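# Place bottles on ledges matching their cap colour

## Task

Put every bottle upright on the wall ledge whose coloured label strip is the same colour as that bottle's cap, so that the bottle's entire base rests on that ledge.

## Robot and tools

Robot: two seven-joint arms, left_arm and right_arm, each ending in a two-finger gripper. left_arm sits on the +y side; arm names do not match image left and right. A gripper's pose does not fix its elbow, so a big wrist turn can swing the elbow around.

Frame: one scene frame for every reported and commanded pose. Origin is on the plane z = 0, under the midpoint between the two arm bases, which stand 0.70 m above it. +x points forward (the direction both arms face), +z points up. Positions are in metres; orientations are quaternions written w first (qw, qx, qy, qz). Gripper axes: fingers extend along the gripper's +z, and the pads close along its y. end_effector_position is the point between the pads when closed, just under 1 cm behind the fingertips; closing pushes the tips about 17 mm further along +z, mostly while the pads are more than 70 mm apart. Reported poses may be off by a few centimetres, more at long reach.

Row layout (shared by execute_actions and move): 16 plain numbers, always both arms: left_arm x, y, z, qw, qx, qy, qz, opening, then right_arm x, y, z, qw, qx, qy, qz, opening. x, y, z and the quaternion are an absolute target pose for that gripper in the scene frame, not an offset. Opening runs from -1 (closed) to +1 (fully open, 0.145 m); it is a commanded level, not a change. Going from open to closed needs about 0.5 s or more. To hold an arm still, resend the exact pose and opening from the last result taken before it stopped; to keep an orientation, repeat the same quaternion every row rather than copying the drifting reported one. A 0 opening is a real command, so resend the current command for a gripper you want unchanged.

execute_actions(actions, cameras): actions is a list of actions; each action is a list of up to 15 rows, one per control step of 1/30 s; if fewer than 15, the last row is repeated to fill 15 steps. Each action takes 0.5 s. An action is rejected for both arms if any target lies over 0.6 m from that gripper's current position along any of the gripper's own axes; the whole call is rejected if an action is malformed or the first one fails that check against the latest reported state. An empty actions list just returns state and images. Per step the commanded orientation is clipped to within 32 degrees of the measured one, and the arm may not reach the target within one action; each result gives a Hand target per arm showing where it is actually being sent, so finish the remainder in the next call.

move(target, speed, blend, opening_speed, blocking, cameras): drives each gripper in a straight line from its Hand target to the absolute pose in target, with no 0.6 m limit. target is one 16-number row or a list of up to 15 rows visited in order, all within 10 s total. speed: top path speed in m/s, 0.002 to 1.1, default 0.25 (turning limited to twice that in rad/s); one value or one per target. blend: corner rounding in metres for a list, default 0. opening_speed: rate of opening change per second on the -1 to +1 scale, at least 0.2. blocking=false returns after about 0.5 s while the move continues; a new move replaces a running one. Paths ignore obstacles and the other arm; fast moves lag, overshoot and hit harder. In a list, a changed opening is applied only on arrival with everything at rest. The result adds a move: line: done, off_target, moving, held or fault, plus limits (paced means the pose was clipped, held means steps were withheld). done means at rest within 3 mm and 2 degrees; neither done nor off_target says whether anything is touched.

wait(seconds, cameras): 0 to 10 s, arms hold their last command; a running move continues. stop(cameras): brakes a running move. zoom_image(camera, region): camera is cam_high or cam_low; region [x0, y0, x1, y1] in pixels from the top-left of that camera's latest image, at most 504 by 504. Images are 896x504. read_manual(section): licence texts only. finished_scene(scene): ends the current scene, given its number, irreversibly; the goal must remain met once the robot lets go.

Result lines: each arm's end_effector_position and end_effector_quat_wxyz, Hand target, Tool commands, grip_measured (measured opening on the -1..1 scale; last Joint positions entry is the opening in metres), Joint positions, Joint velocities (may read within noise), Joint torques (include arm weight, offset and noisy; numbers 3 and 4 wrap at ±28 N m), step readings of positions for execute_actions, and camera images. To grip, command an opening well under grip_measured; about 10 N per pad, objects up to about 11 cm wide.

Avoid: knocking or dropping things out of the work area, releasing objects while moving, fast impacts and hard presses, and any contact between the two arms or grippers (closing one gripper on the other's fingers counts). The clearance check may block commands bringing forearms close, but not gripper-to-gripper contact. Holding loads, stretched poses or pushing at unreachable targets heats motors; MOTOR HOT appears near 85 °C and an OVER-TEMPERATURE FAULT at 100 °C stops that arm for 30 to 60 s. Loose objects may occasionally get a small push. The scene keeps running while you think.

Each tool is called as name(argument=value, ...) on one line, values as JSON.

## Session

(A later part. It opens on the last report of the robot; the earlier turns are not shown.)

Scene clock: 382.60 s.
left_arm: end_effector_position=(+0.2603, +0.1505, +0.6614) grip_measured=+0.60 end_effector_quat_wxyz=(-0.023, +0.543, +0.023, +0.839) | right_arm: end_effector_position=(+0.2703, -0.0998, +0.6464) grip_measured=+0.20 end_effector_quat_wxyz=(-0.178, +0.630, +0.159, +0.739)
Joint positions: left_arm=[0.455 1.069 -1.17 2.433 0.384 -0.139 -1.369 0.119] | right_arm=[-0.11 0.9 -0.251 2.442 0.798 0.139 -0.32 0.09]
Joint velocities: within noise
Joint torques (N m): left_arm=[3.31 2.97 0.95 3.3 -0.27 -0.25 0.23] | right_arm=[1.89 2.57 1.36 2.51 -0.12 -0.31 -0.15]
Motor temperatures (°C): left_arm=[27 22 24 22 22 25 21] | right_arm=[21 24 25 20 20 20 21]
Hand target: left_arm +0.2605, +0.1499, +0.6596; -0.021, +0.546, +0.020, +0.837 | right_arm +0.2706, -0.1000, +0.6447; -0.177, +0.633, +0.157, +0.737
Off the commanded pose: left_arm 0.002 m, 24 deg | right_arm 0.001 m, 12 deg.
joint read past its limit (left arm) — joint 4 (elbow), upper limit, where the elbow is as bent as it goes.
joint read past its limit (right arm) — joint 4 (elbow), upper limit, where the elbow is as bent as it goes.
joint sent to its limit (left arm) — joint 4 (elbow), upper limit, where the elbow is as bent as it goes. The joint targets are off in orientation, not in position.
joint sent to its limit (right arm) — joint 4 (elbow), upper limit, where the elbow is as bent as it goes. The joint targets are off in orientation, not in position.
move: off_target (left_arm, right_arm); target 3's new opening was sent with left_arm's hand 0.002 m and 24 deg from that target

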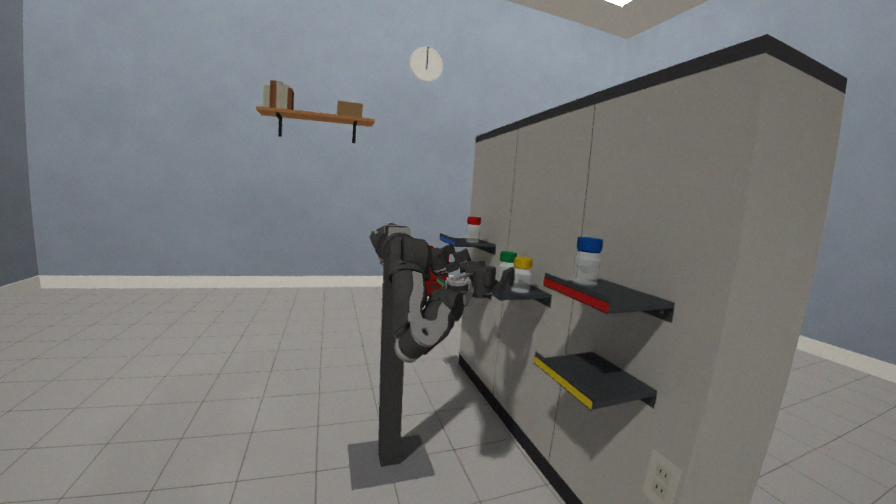

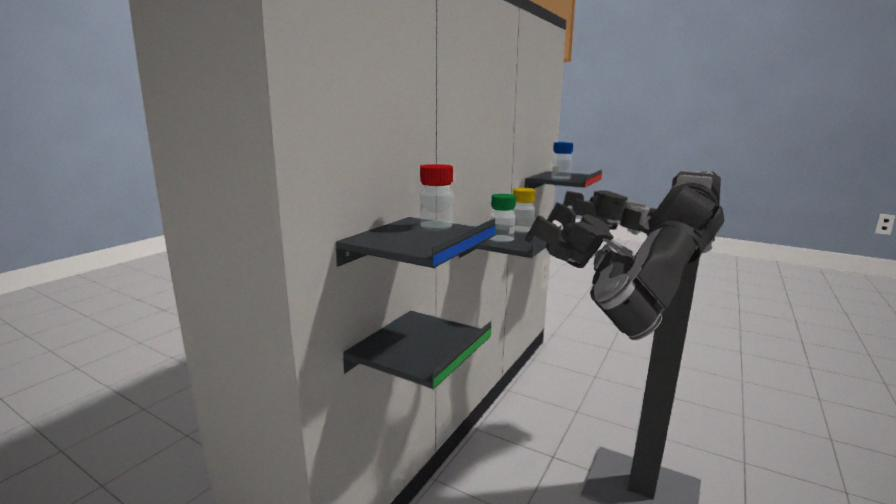

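move(target=[[0.27,0.2,0.67,0,0.7071,0,0.7071,0.6,0.30,-0.087,0.642,-0.1228,0.6964,0.1228,0.6964,0.2],[0.27,0.2,0.67,0,0.7071,0,0.7071,0.6,0.375,-0.06,0.642,-0.1228,0.6964,0.1228,0.6964,0.2]], speed=[0.1,0.1])

zoom_image(camera="cam_low", region=[430, 130, 630, 280])

zoom_image(camera="cam_high", region=[440, 210, 600, 330])

Scene clock: 403.30 s.
left_arm: end_effector_position=(+0.2703, +0.2003, +0.6691) grip_measured=+0.60 end_effector_quat_wxyz=(+0.088, +0.647, -0.083, +0.752) | right_arm: end_effector_position=(+0.3758, -0.0618, +0.6423) grip_measured=+0.20 end_effector_quat_wxyz=(-0.120, +0.697, +0.120, +0.696)
Joint positions: left_arm=[0.555 1.834 -1.057 2.433 1.245 -0.607 -0.529 0.119] | right_arm=[0.529 0.461 -0.564 2.023 0.784 0.568 -0.494 0.09]
Joint velocities: within noise
Joint torques (N m): left_arm=[2.86 4.79 2.43 0.94 -0.02 -0.47 0.21] | right_arm=[5.1 0.83 1.5 2.95 -0.19 -0.53 0.18]
Motor temperatures (°C): left_arm=[25 22 24 22 22 24 21] | right_arm=[21 24 24 20 20 20 21]
Hand target: left_arm +0.2705, +0.2004, +0.6697; +0.087, +0.647, -0.086, +0.753 | right_arm +0.3750, -0.0600, +0.6421; -0.123, +0.696, +0.123, +0.696
Off the commanded pose: left_arm 0.001 m, 16 deg | right_arm 0.002 m, 0 deg.
joint read past its limit (left arm) — joint 4 (elbow), upper limit, where the elbow is as bent as it goes.
joint sent to its limit (left arm) — joint 4 (elbow), upper limit, where the elbow is as bent as it goes. The joint targets are off in orientation, not in position.
move: off_target (left_arm)

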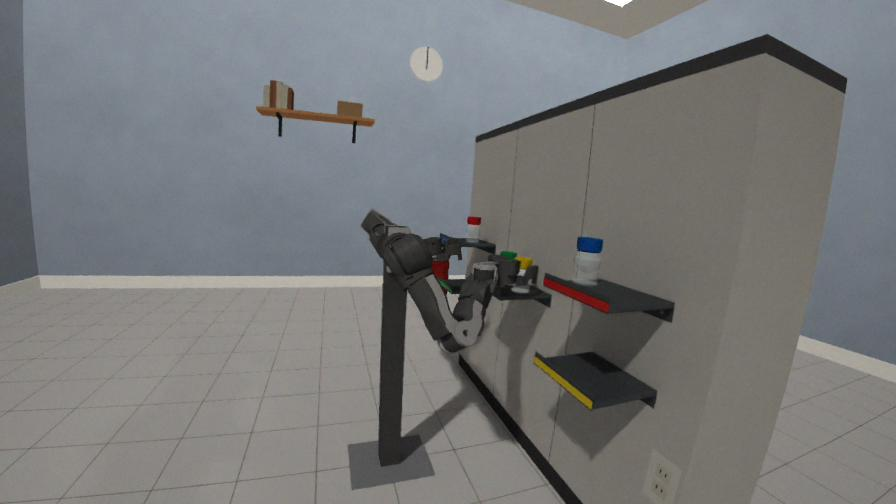

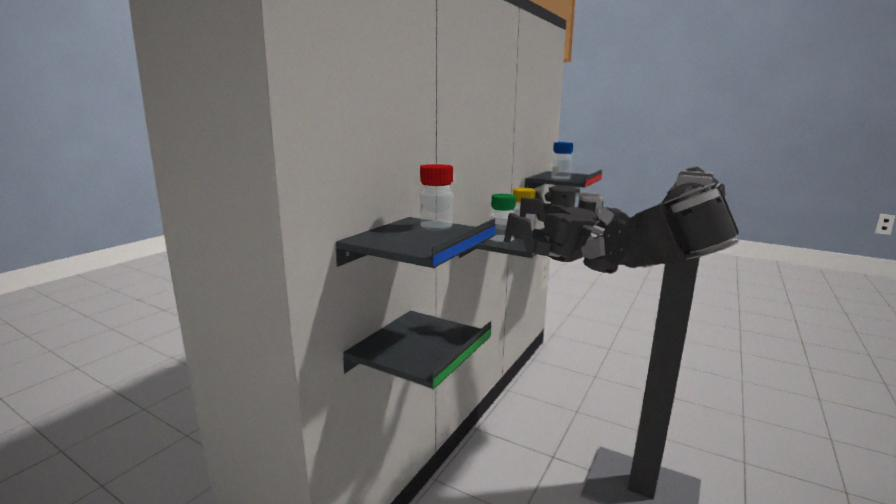

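Scaled by 2.520 from the camera's 896x504 image, which has a finer 1280x720 frame.

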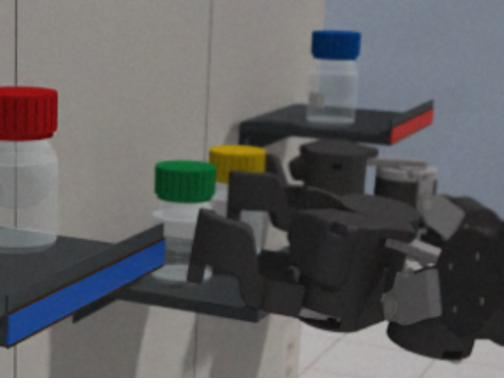

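Scaled by 3.150 from the camera's 896x504 image, which has a finer 1280x720 frame.

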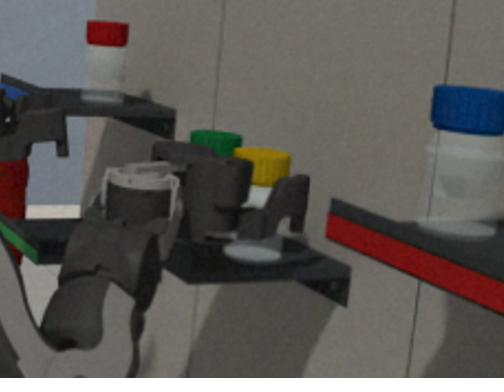

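move(target=[[0.27,0.2,0.67,0,0.7071,0,0.7071,0.4,0.375,-0.06,0.642,-0.1228,0.6964,0.1228,0.6964,-0.45],[0.27,0.2,0.67,0,0.7071,0,0.7071,0.4,0.375,-0.06,0.68,-0.1228,0.6964,0.1228,0.6964,-0.45],[0.27,0.2,0.67,0,0.7071,0,0.7071,0.4,0.29,-0.10,0.68,0,0.7071,0,0.7071,-0.45],[0.29,0.12,0.65,0.0617,0.7044,-0.0617,0.7044,0.4,0.27,-0.19,0.58,0,0.7071,0,0.7071,-0.45],[0.30,0.06,0.645,0.0617,0.7044,-0.0617,0.7044,0.4,0.27,-0.39,0.585,0.1228,0.6964,-0.1228,0.6964,-0.45]], speed=[0.1,0.12,0.2,0.25,0.25], opening_speed=1.0)

zoom_image(camera="cam_low", region=[430, 130, 630, 280])

zoom_image(camera="cam_high", region=[440, 210, 680, 420])

Scene clock: 457.00 s.
left_arm: end_effector_position=(+0.2993, +0.0591, +0.6459) grip_measured=+0.40 end_effector_quat_wxyz=(+0.066, +0.703, -0.063, +0.705) | right_arm: end_effector_position=(+0.2696, -0.3907, +0.5833) grip_measured=-0.24 end_effector_quat_wxyz=(+0.125, +0.699, -0.125, +0.693)
Joint positions: left_arm=[0.737 0.664 -1.092 2.384 1.041 0.361 -1.278 0.105] | right_arm=[0.671 1.811 -1.463 1.964 1.444 -0.778 -0.572 0.058]
Joint velocities: within noise
Joint torques (N m): left_arm=[5.55 0.62 1.68 2.07 -0.4 -0.18 -0.05] | right_arm=[2.15 6.16 3.03 0.55 -0.22 -0.61 0.15]
Motor temperatures (°C): left_arm=[24 23 25 22 22 24 21] | right_arm=[23 23 23 20 20 21 21]
Hand target: left_arm +0.3000, +0.0600, +0.6450; +0.062, +0.704, -0.062, +0.704 | right_arm +0.2699, -0.3900, +0.5850; +0.123, +0.696, -0.123, +0.696
Off the commanded pose: left_arm 0.001 m, 0 deg | right_arm 0.002 m, 1 deg.
joint sent to its limit (right arm) — joint 6 (wrist pitch), lower limit. The joint targets still meet the commanded pose.
move: done

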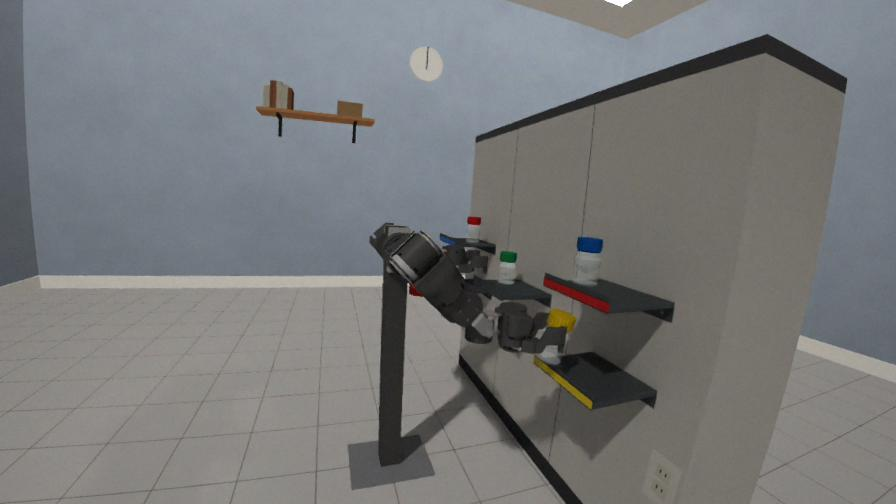

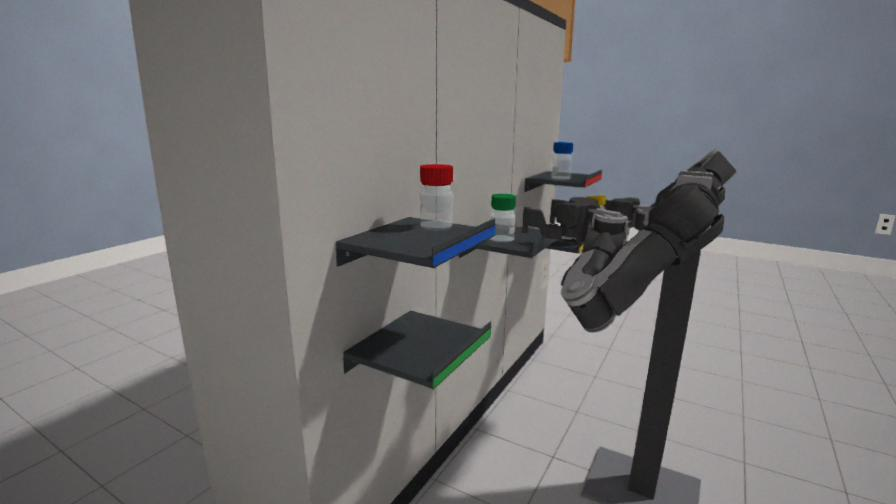

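Scaled by 2.520 from the camera's 896x504 image, which has a finer 1280x720 frame.

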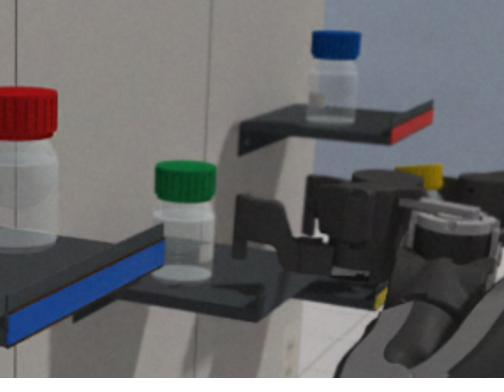

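Scaled by 2.100 from the camera's 896x504 image, which has a finer 1280x720 frame.

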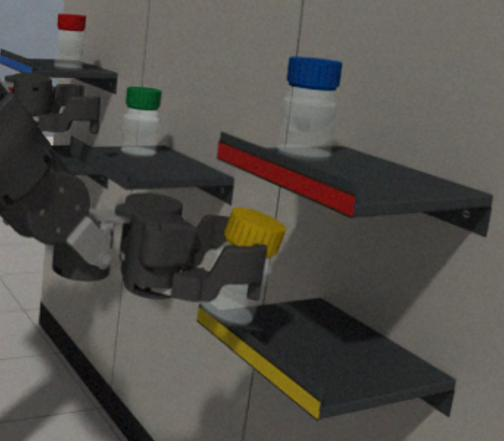

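move(target=[[0.388,0.047,0.645,0.0617,0.7044,-0.0617,0.7044,0.4,0.27,-0.385,0.59,0,0.6225,0,0.7826,-0.45],[0.388,0.047,0.645,0.0617,0.7044,-0.0617,0.7044,-0.45,0.27,-0.385,0.59,0,0.6225,0,0.7826,-0.45]], speed=[0.15,0.12], opening_speed=1.0)

zoom_image(camera="cam_low", region=[430, 130, 630, 280])

zoom_image(camera="cam_high", region=[440, 210, 680, 420])

Scene clock: 484.73 s.
left_arm: end_effector_position=(+0.3877, +0.0478, +0.6444) grip_measured=-0.24 end_effector_quat_wxyz=(+0.059, +0.705, -0.061, +0.704) | right_arm: end_effector_position=(+0.2710, -0.3845, +0.5890) grip_measured=-0.24 end_effector_quat_wxyz=(+0.033, +0.709, +0.005, +0.705)
Joint positions: left_arm=[0.922 0.546 -1.075 1.946 1.09 0.292 -1.02 0.058] | right_arm=[0.79 1.865 -1.571 1.8 1.559 -0.776 -0.001 0.058]
Joint velocities: within noise
Joint torques (N m): left_arm=[8.4 0.04 2.86 2.26 -0.27 -0.44 0.22] | right_arm=[1.75 6.32 2.54 0.06 0.19 -0.73 0.17]
Motor temperatures (°C): left_arm=[25 22 25 22 22 24 21] | right_arm=[22 24 24 20 20 21 21]
Hand target: left_arm +0.3880, +0.0470, +0.6450; +0.062, +0.704, -0.062, +0.704 | right_arm +0.2702, -0.3850, +0.5902; +0.033, +0.706, +0.006, +0.707
Off the commanded pose: left_arm 0.001 m, 0 deg | right_arm 0.001 m, 14 deg.
joint sent to its limit (right arm) — joint 3 (upper arm roll), lower limit; joint 5 (forearm roll), upper limit; joint 6 (wrist pitch), lower limit. The joint targets are off in orientation, not in position.
move: off_target (right_arm)

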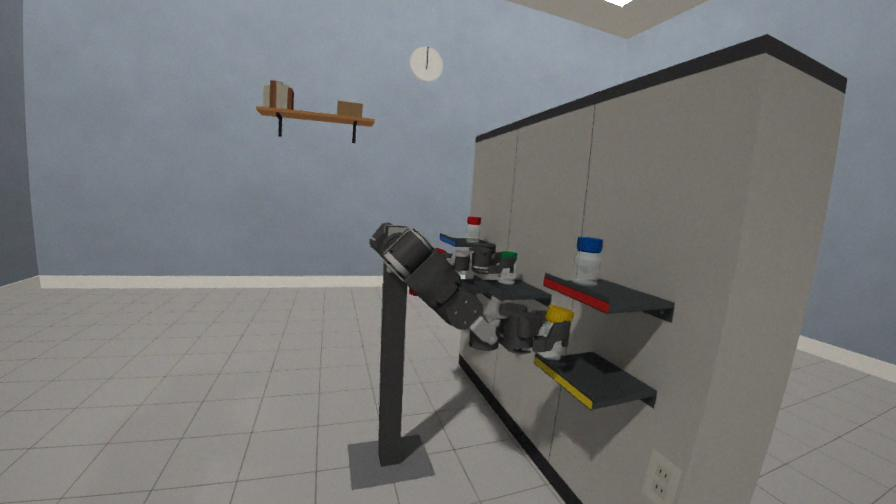

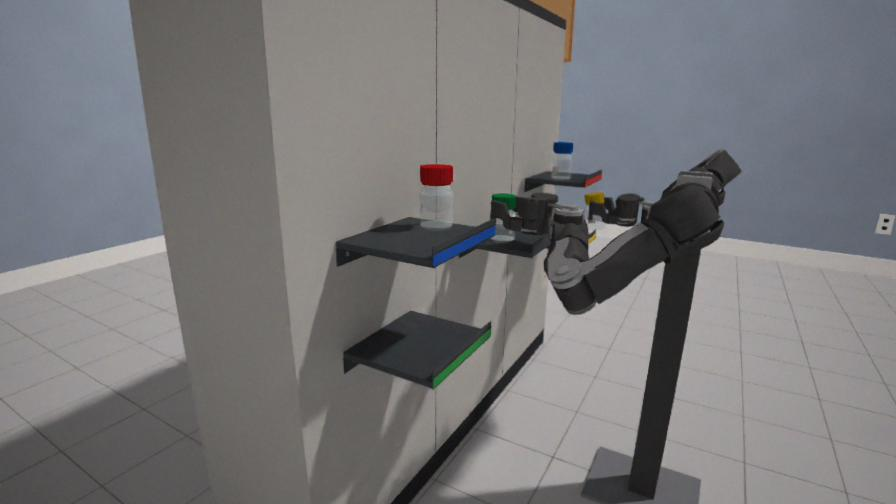

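Scaled by 2.520 from the camera's 896x504 image, which has a finer 1280x720 frame.

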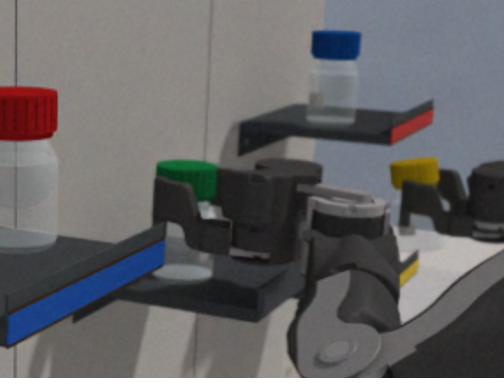

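Scaled by 2.100 from the camera's 896x504 image, which has a finer 1280x720 frame.

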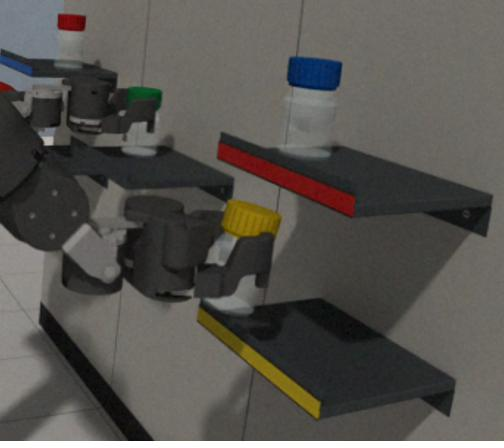

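move(target=[[0.388,0.047,0.645,0.0617,0.7044,-0.0617,0.7044,-0.45,0.375,-0.385,0.585,0,0.6225,0,0.7826,-0.45]], speed=[0.12])

zoom_image(camera="cam_high", region=[440, 210, 680, 420])

Scene clock: 494.93 s.
left_arm: end_effector_position=(+0.3877, +0.0478, +0.6444) grip_measured=-0.24 end_effector_quat_wxyz=(+0.059, +0.705, -0.061, +0.704) | right_arm: end_effector_position=(+0.3748, -0.3845, +0.5804) grip_measured=-0.24 end_effector_quat_wxyz=(+0.000, +0.628, -0.001, +0.778)
Joint positions: left_arm=[0.922 0.546 -1.075 1.946 1.09 0.292 -1.02 0.058] | right_arm=[0.661 1.343 -1.189 1.283 1.56 -0.753 0.103 0.058]
Joint velocities: within noise
Joint torques (N m): left_arm=[8.4 0.01 2.86 2.26 -0.26 -0.45 0.22] | right_arm=[4.07 7.21 5.67 0.44 0.18 -0.56 0.18]
Motor temperatures (°C): left_arm=[26 22 25 22 22 24 21] | right_arm=[22 24 24 20 20 21 21]
Hand target: left_arm +0.3880, +0.0470, +0.6450; +0.062, +0.704, -0.062, +0.704 | right_arm +0.3750, -0.3851, +0.5849; +0.000, +0.623, +0.000, +0.783
Off the commanded pose: left_arm 0.001 m, 0 deg | right_arm 0.005 m, 1 deg.
joint sent to its limit (right arm) — joint 5 (forearm roll), upper limit. The joint targets still meet the commanded pose.
move: off_target (right_arm)

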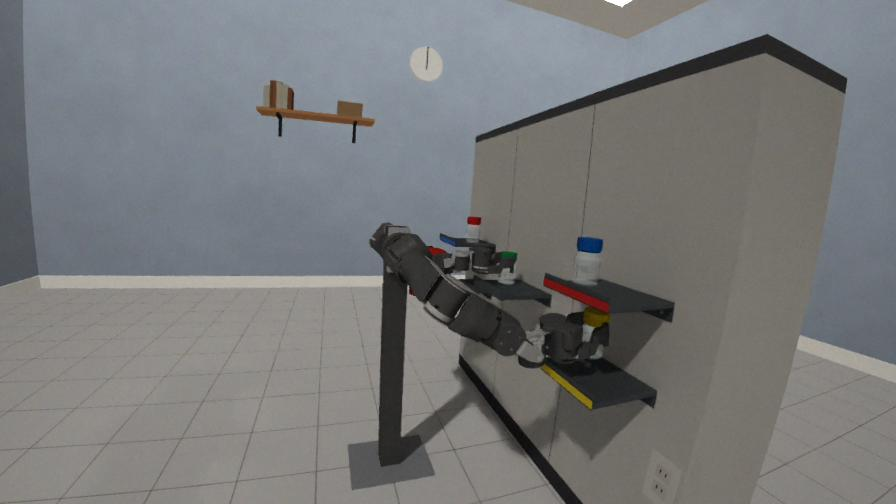

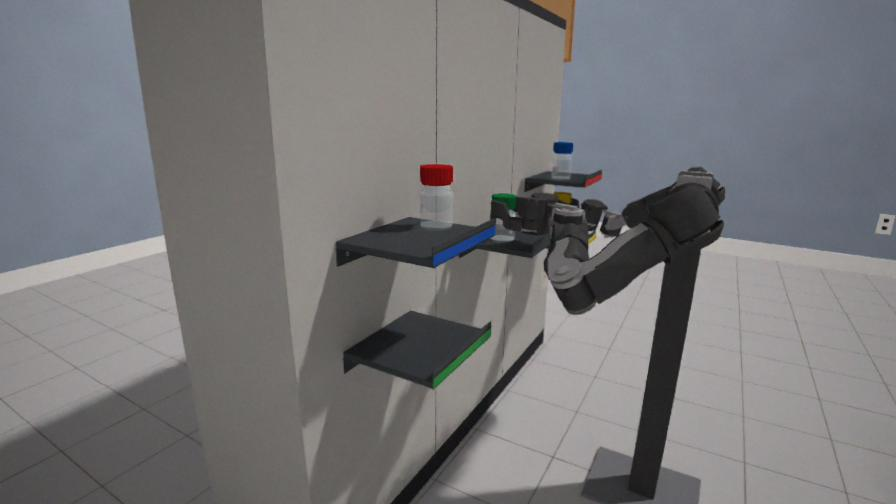

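Scaled by 2.100 from the camera's 896x504 image, which has a finer 1280x720 frame.

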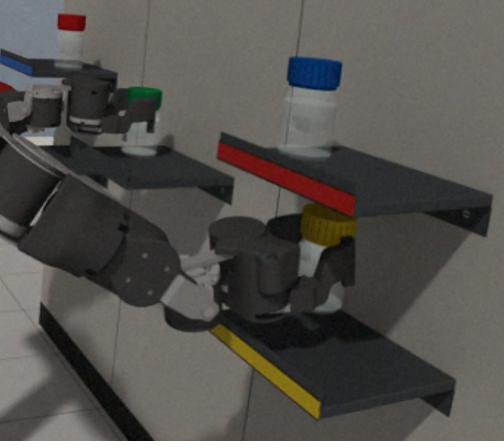

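move(target=[[0.388,0.047,0.685,0.0617,0.7044,-0.0617,0.7044,-0.45,0.375,-0.385,0.575,0,0.6756,0,0.7373,-0.45],[0.37,0.187,0.68,0,0.7071,0,0.7071,-0.45,0.375,-0.385,0.552,0,0.6756,0,0.7373,-0.45],[0.37,0.187,0.59,0,0.7071,0,0.7071,-0.45,0.375,-0.385,0.548,0,0.6756,0,0.7373,-0.45]], speed=[0.1,0.1,0.15])

zoom_image(camera="cam_high", region=[440, 210, 680, 420])

zoom_image(camera="cam_low", region=[330, 150, 630, 390])

Scene clock: 522.23 s.
left_arm: end_effector_position=(+0.3692, +0.1881, +0.5860) grip_measured=-0.24 end_effector_quat_wxyz=(-0.003, +0.713, +0.001, +0.701) | right_arm: end_effector_position=(+0.3747, -0.3861, +0.5455) grip_measured=-0.24 end_effector_quat_wxyz=(+0.002, +0.681, -0.003, +0.732)
Joint positions: left_arm=[0.585 1.058 -0.962 2.004 1.068 -0.068 -0.829 0.058] | right_arm=[0.625 1.319 -1.189 1.25 1.545 -0.653 0.104 0.058]
Joint velocities: within noise
Joint torques (N m): left_arm=[6.98 2.76 3.28 2.76 -0.48 -0.76 0.24] | right_arm=[3.94 6.18 4.16 0.44 0.12 -0.83 0.19]
Motor temperatures (°C): left_arm=[28 22 25 22 22 24 21] | right_arm=[22 25 25 20 20 21 21]
Hand target: left_arm +0.3700, +0.1870, +0.5899; +0.000, +0.707, +0.000, +0.707 | right_arm +0.3750, -0.3850, +0.5479; +0.000, +0.676, +0.000, +0.737
Off the commanded pose: left_arm 0.004 m, 1 deg | right_arm 0.003 m, 1 deg.
move: off_target (left_arm)

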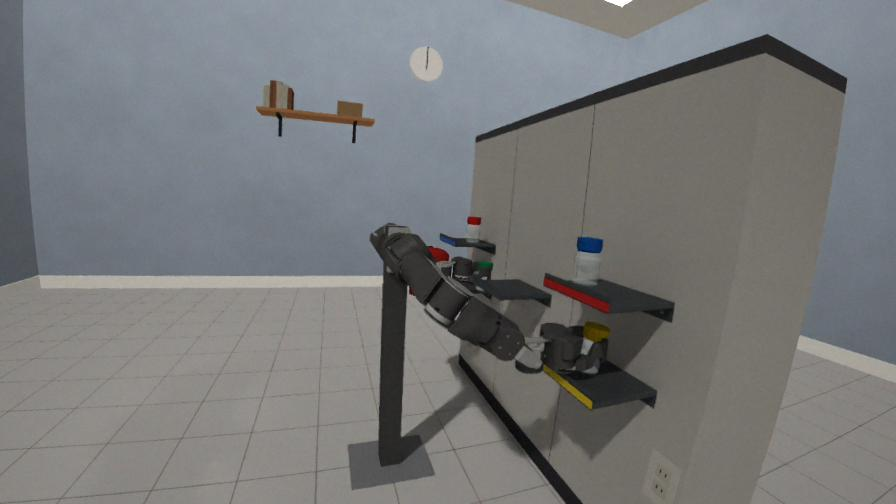

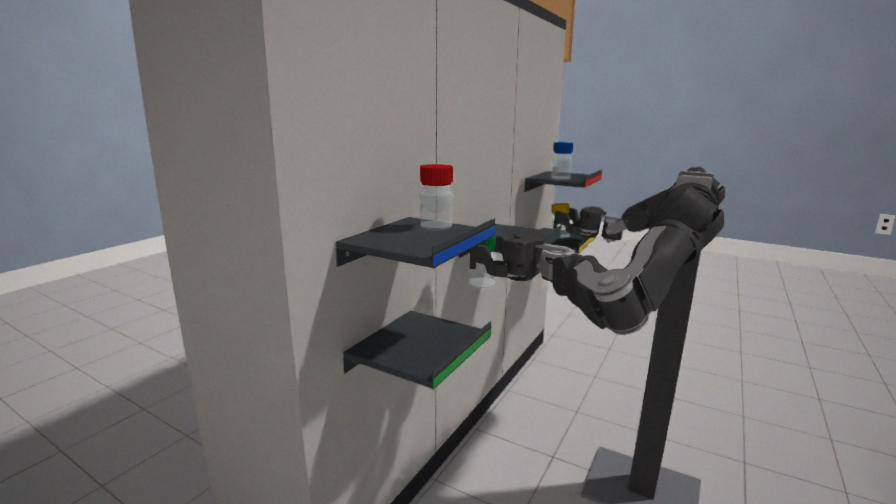

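Scaled by 2.100 from the camera's 896x504 image, which has a finer 1280x720 frame.

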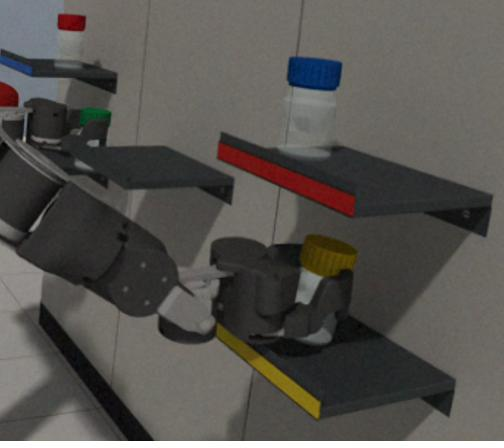

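Scaled by 1.680 from the camera's 896x504 image, which has a finer 1280x720 frame.

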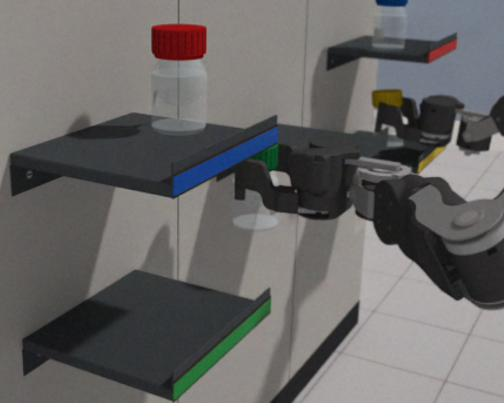

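move(target=[[0.385,0.28,0.585,0,0.7071,0,0.7071,-0.45,0.375,-0.385,0.543,0,0.6756,0,0.7373,-0.45],[0.385,0.39,0.58,0,0.7071,0,0.7071,-0.45,0.375,-0.385,0.540,0,0.6756,0,0.7373,-0.45]], speed=[0.15,0.15])

zoom_image(camera="cam_high", region=[440, 210, 680, 420])

zoom_image(camera="cam_low", region=[330, 150, 630, 390])

Scene clock: 531.27 s.
left_arm: end_effector_position=(+0.3835, +0.3910, +0.5753) grip_measured=-0.24 end_effector_quat_wxyz=(-0.003, +0.714, +0.000, +0.700) | right_arm: end_effector_position=(+0.3753, -0.3864, +0.5434) grip_measured=-0.24 end_effector_quat_wxyz=(+0.002, +0.672, -0.001, +0.740)
Joint positions: left_arm=[0.542 1.379 -0.914 1.32 1.487 -0.372 0.099 0.058] | right_arm=[0.617 1.297 -1.189 1.221 1.545 -0.688 0.116 0.058]
Joint velocities: within noise
Joint torques (N m): left_arm=[6.9 6.13 4.26 0.76 0.26 -0.93 0.2] | right_arm=[3.36 5.66 2.97 0.28 0.2 -0.34 0.1]
Motor temperatures (°C): left_arm=[27 22 26 22 22 25 21] | right_arm=[22 25 25 20 20 21 21]
Hand target: left_arm +0.3850, +0.3900, +0.5801; +0.000, +0.707, +0.000, +0.707 | right_arm +0.3749, -0.3850, +0.5399; +0.000, +0.676, +0.000, +0.737
Off the commanded pose: left_arm 0.005 m, 1 deg | right_arm 0.004 m, 1 deg.
move: off_target (left_arm, right_arm)

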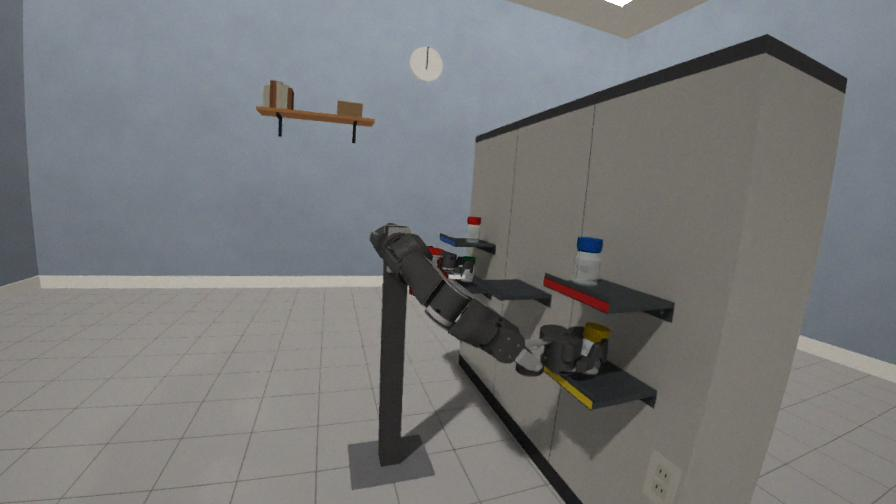

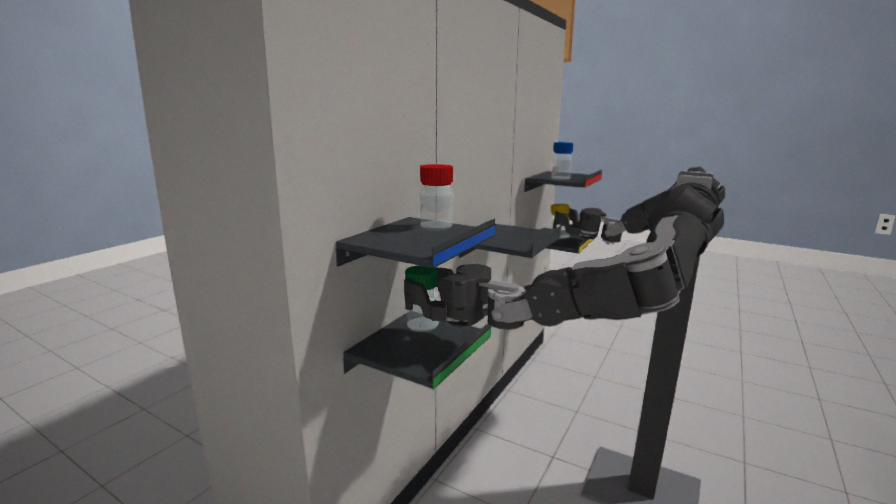

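Scaled by 2.100 from the camera's 896x504 image, which has a finer 1280x720 frame.

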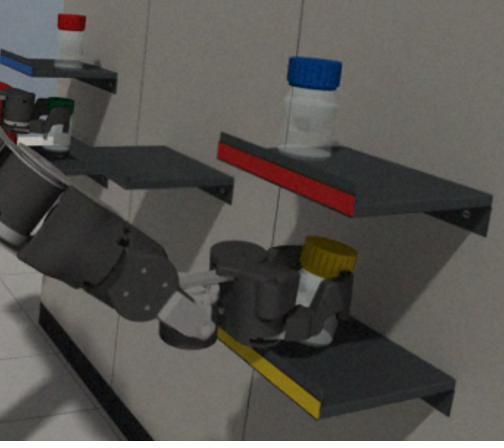

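Scaled by 1.680 from the camera's 896x504 image, which has a finer 1280x720 frame.

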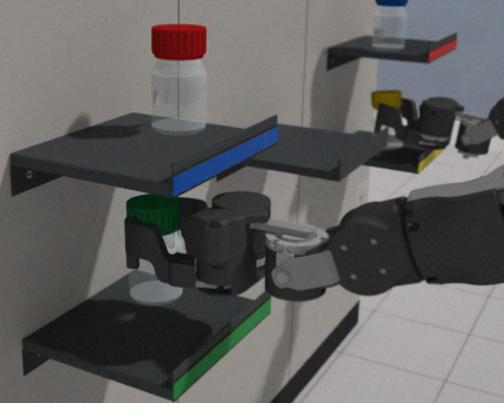

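move(target=[[0.385,0.39,0.56,0,0.7071,0,0.7071,-0.45,0.375,-0.385,0.536,0,0.6756,0,0.7373,-0.45],[0.385,0.39,0.551,0,0.7071,0,0.7071,-0.45,0.375,-0.385,0.535,0,0.6756,0,0.7373,-0.45]], speed=[0.05,0.03])

zoom_image(camera="cam_high", region=[520, 290, 640, 410])

zoom_image(camera="cam_low", region=[350, 230, 550, 390])

Scene clock: 540.77 s.
left_arm: end_effector_position=(+0.3854, +0.3922, +0.5557) grip_measured=-0.24 end_effector_quat_wxyz=(-0.003, +0.704, +0.002, +0.711) | right_arm: end_effector_position=(+0.3756, -0.3872, +0.5428) grip_measured=-0.24 end_effector_quat_wxyz=(+0.004, +0.666, +0.000, +0.746)
Joint positions: left_arm=[0.508 1.304 -0.914 1.238 1.463 -0.45 0.123 0.058] | right_arm=[0.613 1.284 -1.189 1.202 1.545 -0.711 0.123 0.058]
Joint velocities: within noise
Joint torques (N m): left_arm=[4.84 5.6 2.21 0.55 0.14 -0.61 0.2] | right_arm=[2.94 5.13 2.07 0.21 0.18 0 0.11]
Motor temperatures (°C): left_arm=[27 23 26 21 22 25 21] | right_arm=[22 25 25 20 20 21 21]
Hand target: left_arm +0.3850, +0.3899, +0.5509; +0.000, +0.707, +0.000, +0.707 | right_arm +0.3749, -0.3849, +0.5351; +0.000, +0.676, +0.000, +0.737
Off the commanded pose: left_arm 0.005 m, 1 deg | right_arm 0.008 m, 2 deg.
move: off_target (left_arm, right_arm)

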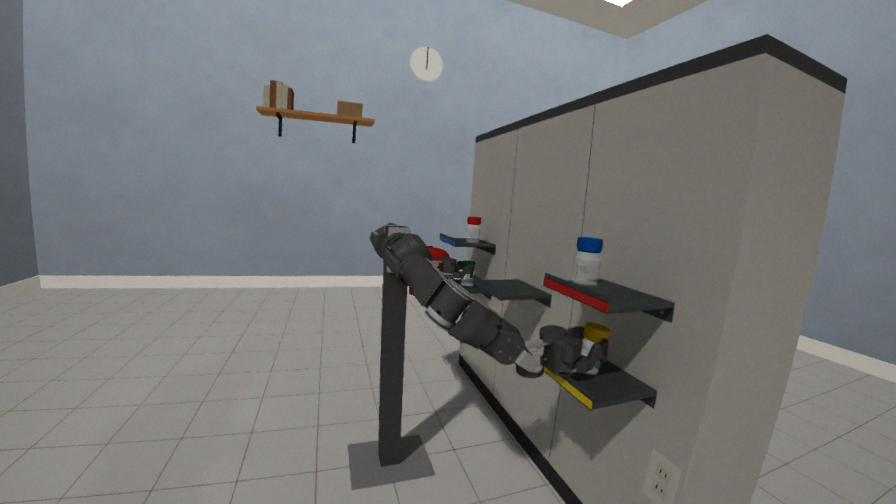

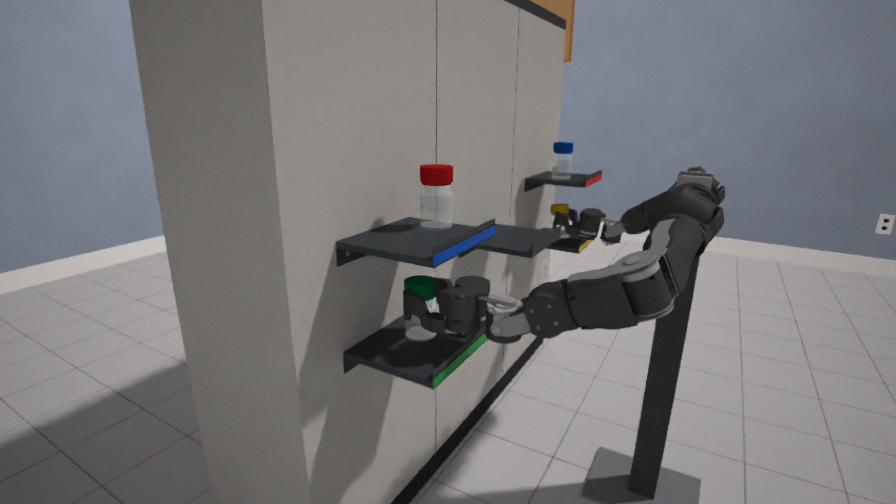

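Scaled by 4.200 from the camera's 896x504 image, which has a finer 1280x720 frame.

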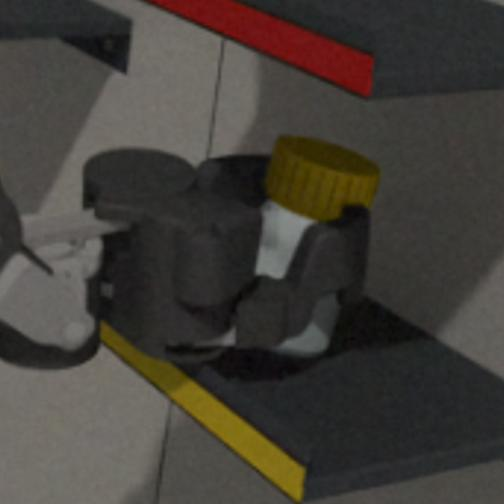

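Scaled by 2.520 from the camera's 896x504 image, which has a finer 1280x720 frame.

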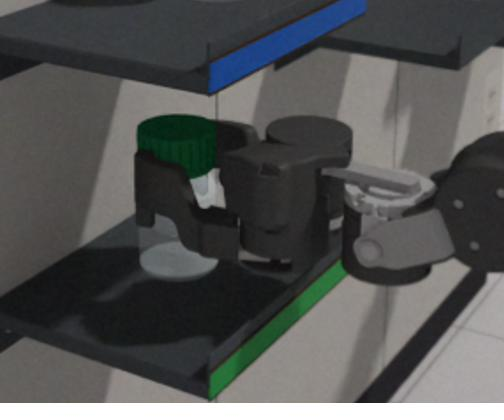

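move(target=[[0.385,0.39,0.551,0,0.7071,0,0.7071,0.2,0.375,-0.385,0.536,0,0.6756,0,0.7373,0.2]], speed=[0.05], opening_speed=0.6)

zoom_image(camera="cam_high", region=[520, 290, 640, 410])

zoom_image(camera="cam_low", region=[350, 230, 550, 390])

Scene clock: 550.67 s.
left_arm: end_effector_position=(+0.3854, +0.3921, +0.5554) grip_measured=+0.20 end_effector_quat_wxyz=(-0.003, +0.704, +0.002, +0.711) | right_arm: end_effector_position=(+0.3754, -0.3859, +0.5399) grip_measured=+0.20 end_effector_quat_wxyz=(+0.002, +0.670, +0.000, +0.742)
Joint positions: left_arm=[0.508 1.304 -0.914 1.238 1.463 -0.45 0.123 0.09] | right_arm=[0.61 1.283 -1.189 1.204 1.544 -0.702 0.123 0.09]
Joint velocities: within noise
Joint torques (N m): left_arm=[4.92 5.71 2.25 0.58 0.14 -0.6 0.2] | right_arm=[3.42 6.18 2.88 0.57 0.2 -0.17 0.04]
Motor temperatures (°C): left_arm=[26 23 26 21 22 25 21] | right_arm=[22 25 24 19 20 21 21]
Hand target: left_arm +0.3849, +0.3899, +0.5509; +0.000, +0.707, +0.000, +0.707 | right_arm +0.3749, -0.3851, +0.5360; +0.000, +0.676, +0.000, +0.737
Off the commanded pose: left_arm 0.005 m, 1 deg | right_arm 0.004 m, 1 deg.
move: off_target (left_arm, right_arm)

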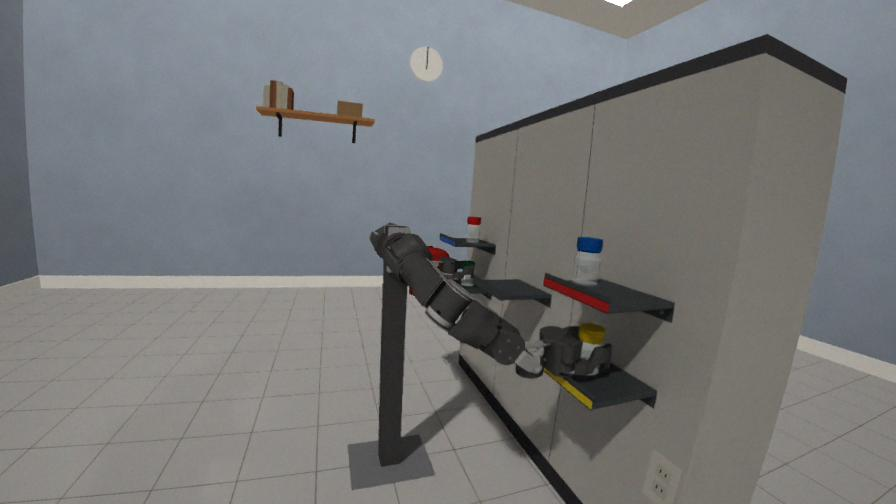

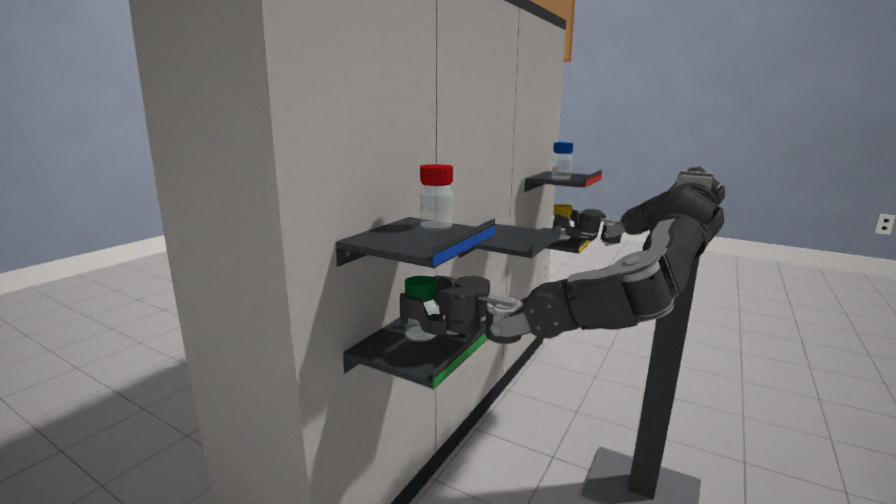

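Scaled by 4.200 from the camera's 896x504 image, which has a finer 1280x720 frame.

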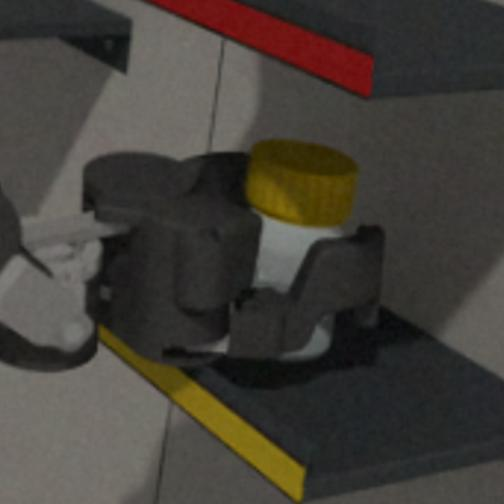

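Scaled by 2.520 from the camera's 896x504 image, which has a finer 1280x720 frame.

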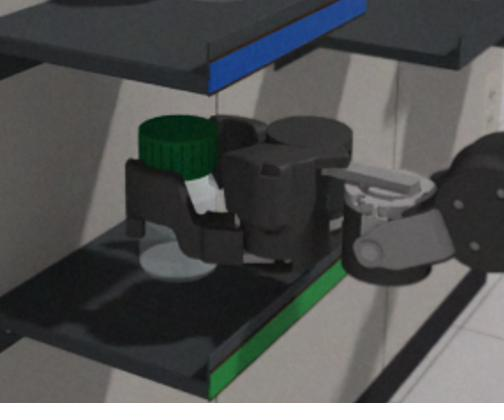

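move(target=[[0.26,0.385,0.575,0,0.7071,0,0.7071,0.2,0.26,-0.38,0.575,0,0.7071,0,0.7071,0.2],[0.255,0.35,0.74,0,0.7071,0,0.7071,0.5,0.25,-0.35,0.74,0,0.7071,0,0.7071,0.5],[0.387,0.3455,0.738,0,0.7071,0,0.7071,0.5,0.373,-0.344,0.737,0,0.7071,0,0.7071,0.5]], speed=[0.15,0.25,0.2])

zoom_image(camera="cam_high", region=[440, 200, 660, 420])

zoom_image(camera="cam_low", region=[330, 130, 630, 390])

Scene clock: 571.63 s.
left_arm: end_effector_position=(+0.3874, +0.3439, +0.7371) grip_measured=+0.50 end_effector_quat_wxyz=(+0.003, +0.707, -0.002, +0.707) | right_arm: end_effector_position=(+0.3731, -0.3431, +0.7388) grip_measured=+0.50 end_effector_quat_wxyz=(+0.010, +0.702, +0.015, +0.712)
Joint positions: left_arm=[1.309 1.502 -1.103 1.639 1.569 0.208 -0.126 0.112] | right_arm=[1.757 1.573 -1.569 1.709 1.559 0.175 -0.123 0.112]
Joint velocities: within noise
Joint torques (N m): left_arm=[6.18 2.23 3.78 0.18 0.03 -0.54 -0.06] | right_arm=[3.63 -1.12 3.62 0.25 0.09 -0.32 -0.07]
Motor temperatures (°C): left_arm=[25 24 26 21 22 25 21] | right_arm=[22 25 24 19 20 21 21]
Hand target: left_arm +0.3870, +0.3455, +0.7381; +0.000, +0.707, +0.000, +0.707 | right_arm +0.3730, -0.3440, +0.7369; +0.011, +0.704, +0.014, +0.710
Off the commanded pose: left_arm 0.002 m, 0 deg | right_arm 0.002 m, 2 deg.
joint sent to its limit (right arm) — joint 5 (forearm roll), upper limit. The joint targets still meet the commanded pose.
move: done; target 2's new opening was sent with right_arm's hand 0.015 m and 29 deg from that target

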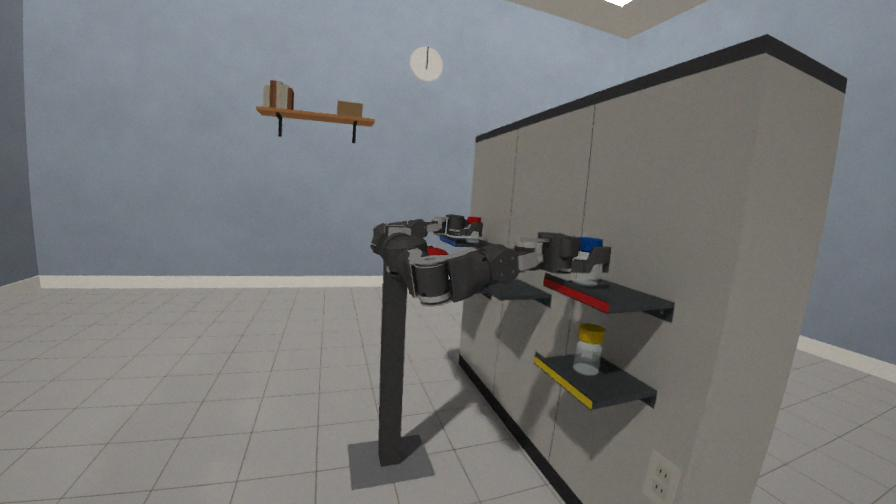

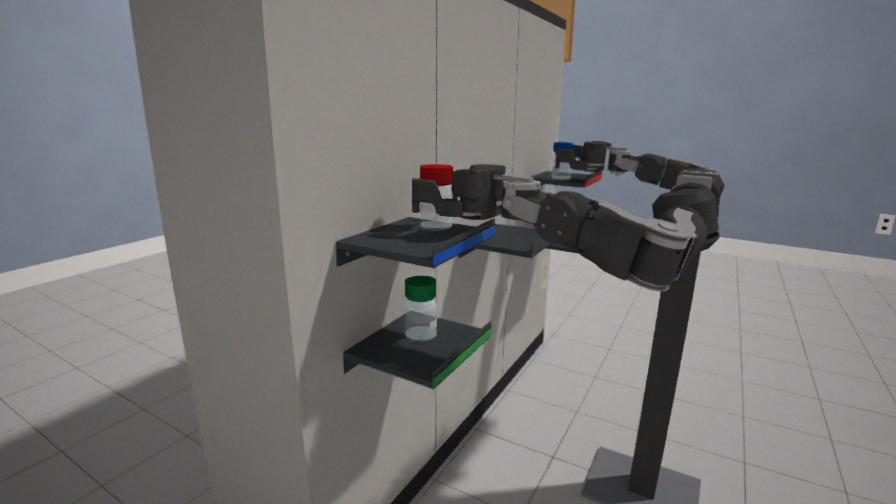

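Scaled by 2.291 from the camera's 896x504 image, which has a finer 1280x720 frame.

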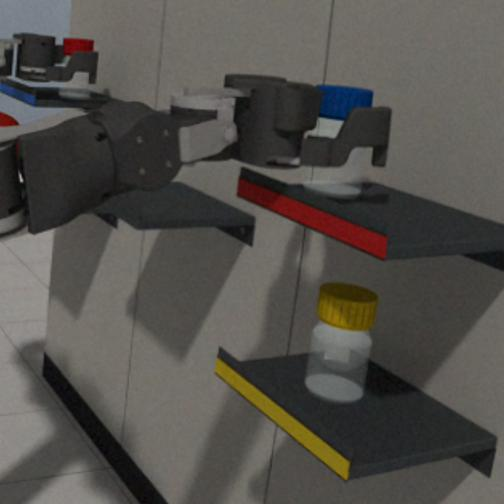

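Scaled by 1.680 from the camera's 896x504 image, which has a finer 1280x720 frame.

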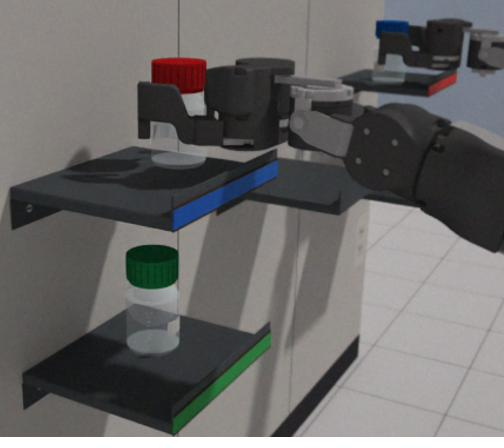

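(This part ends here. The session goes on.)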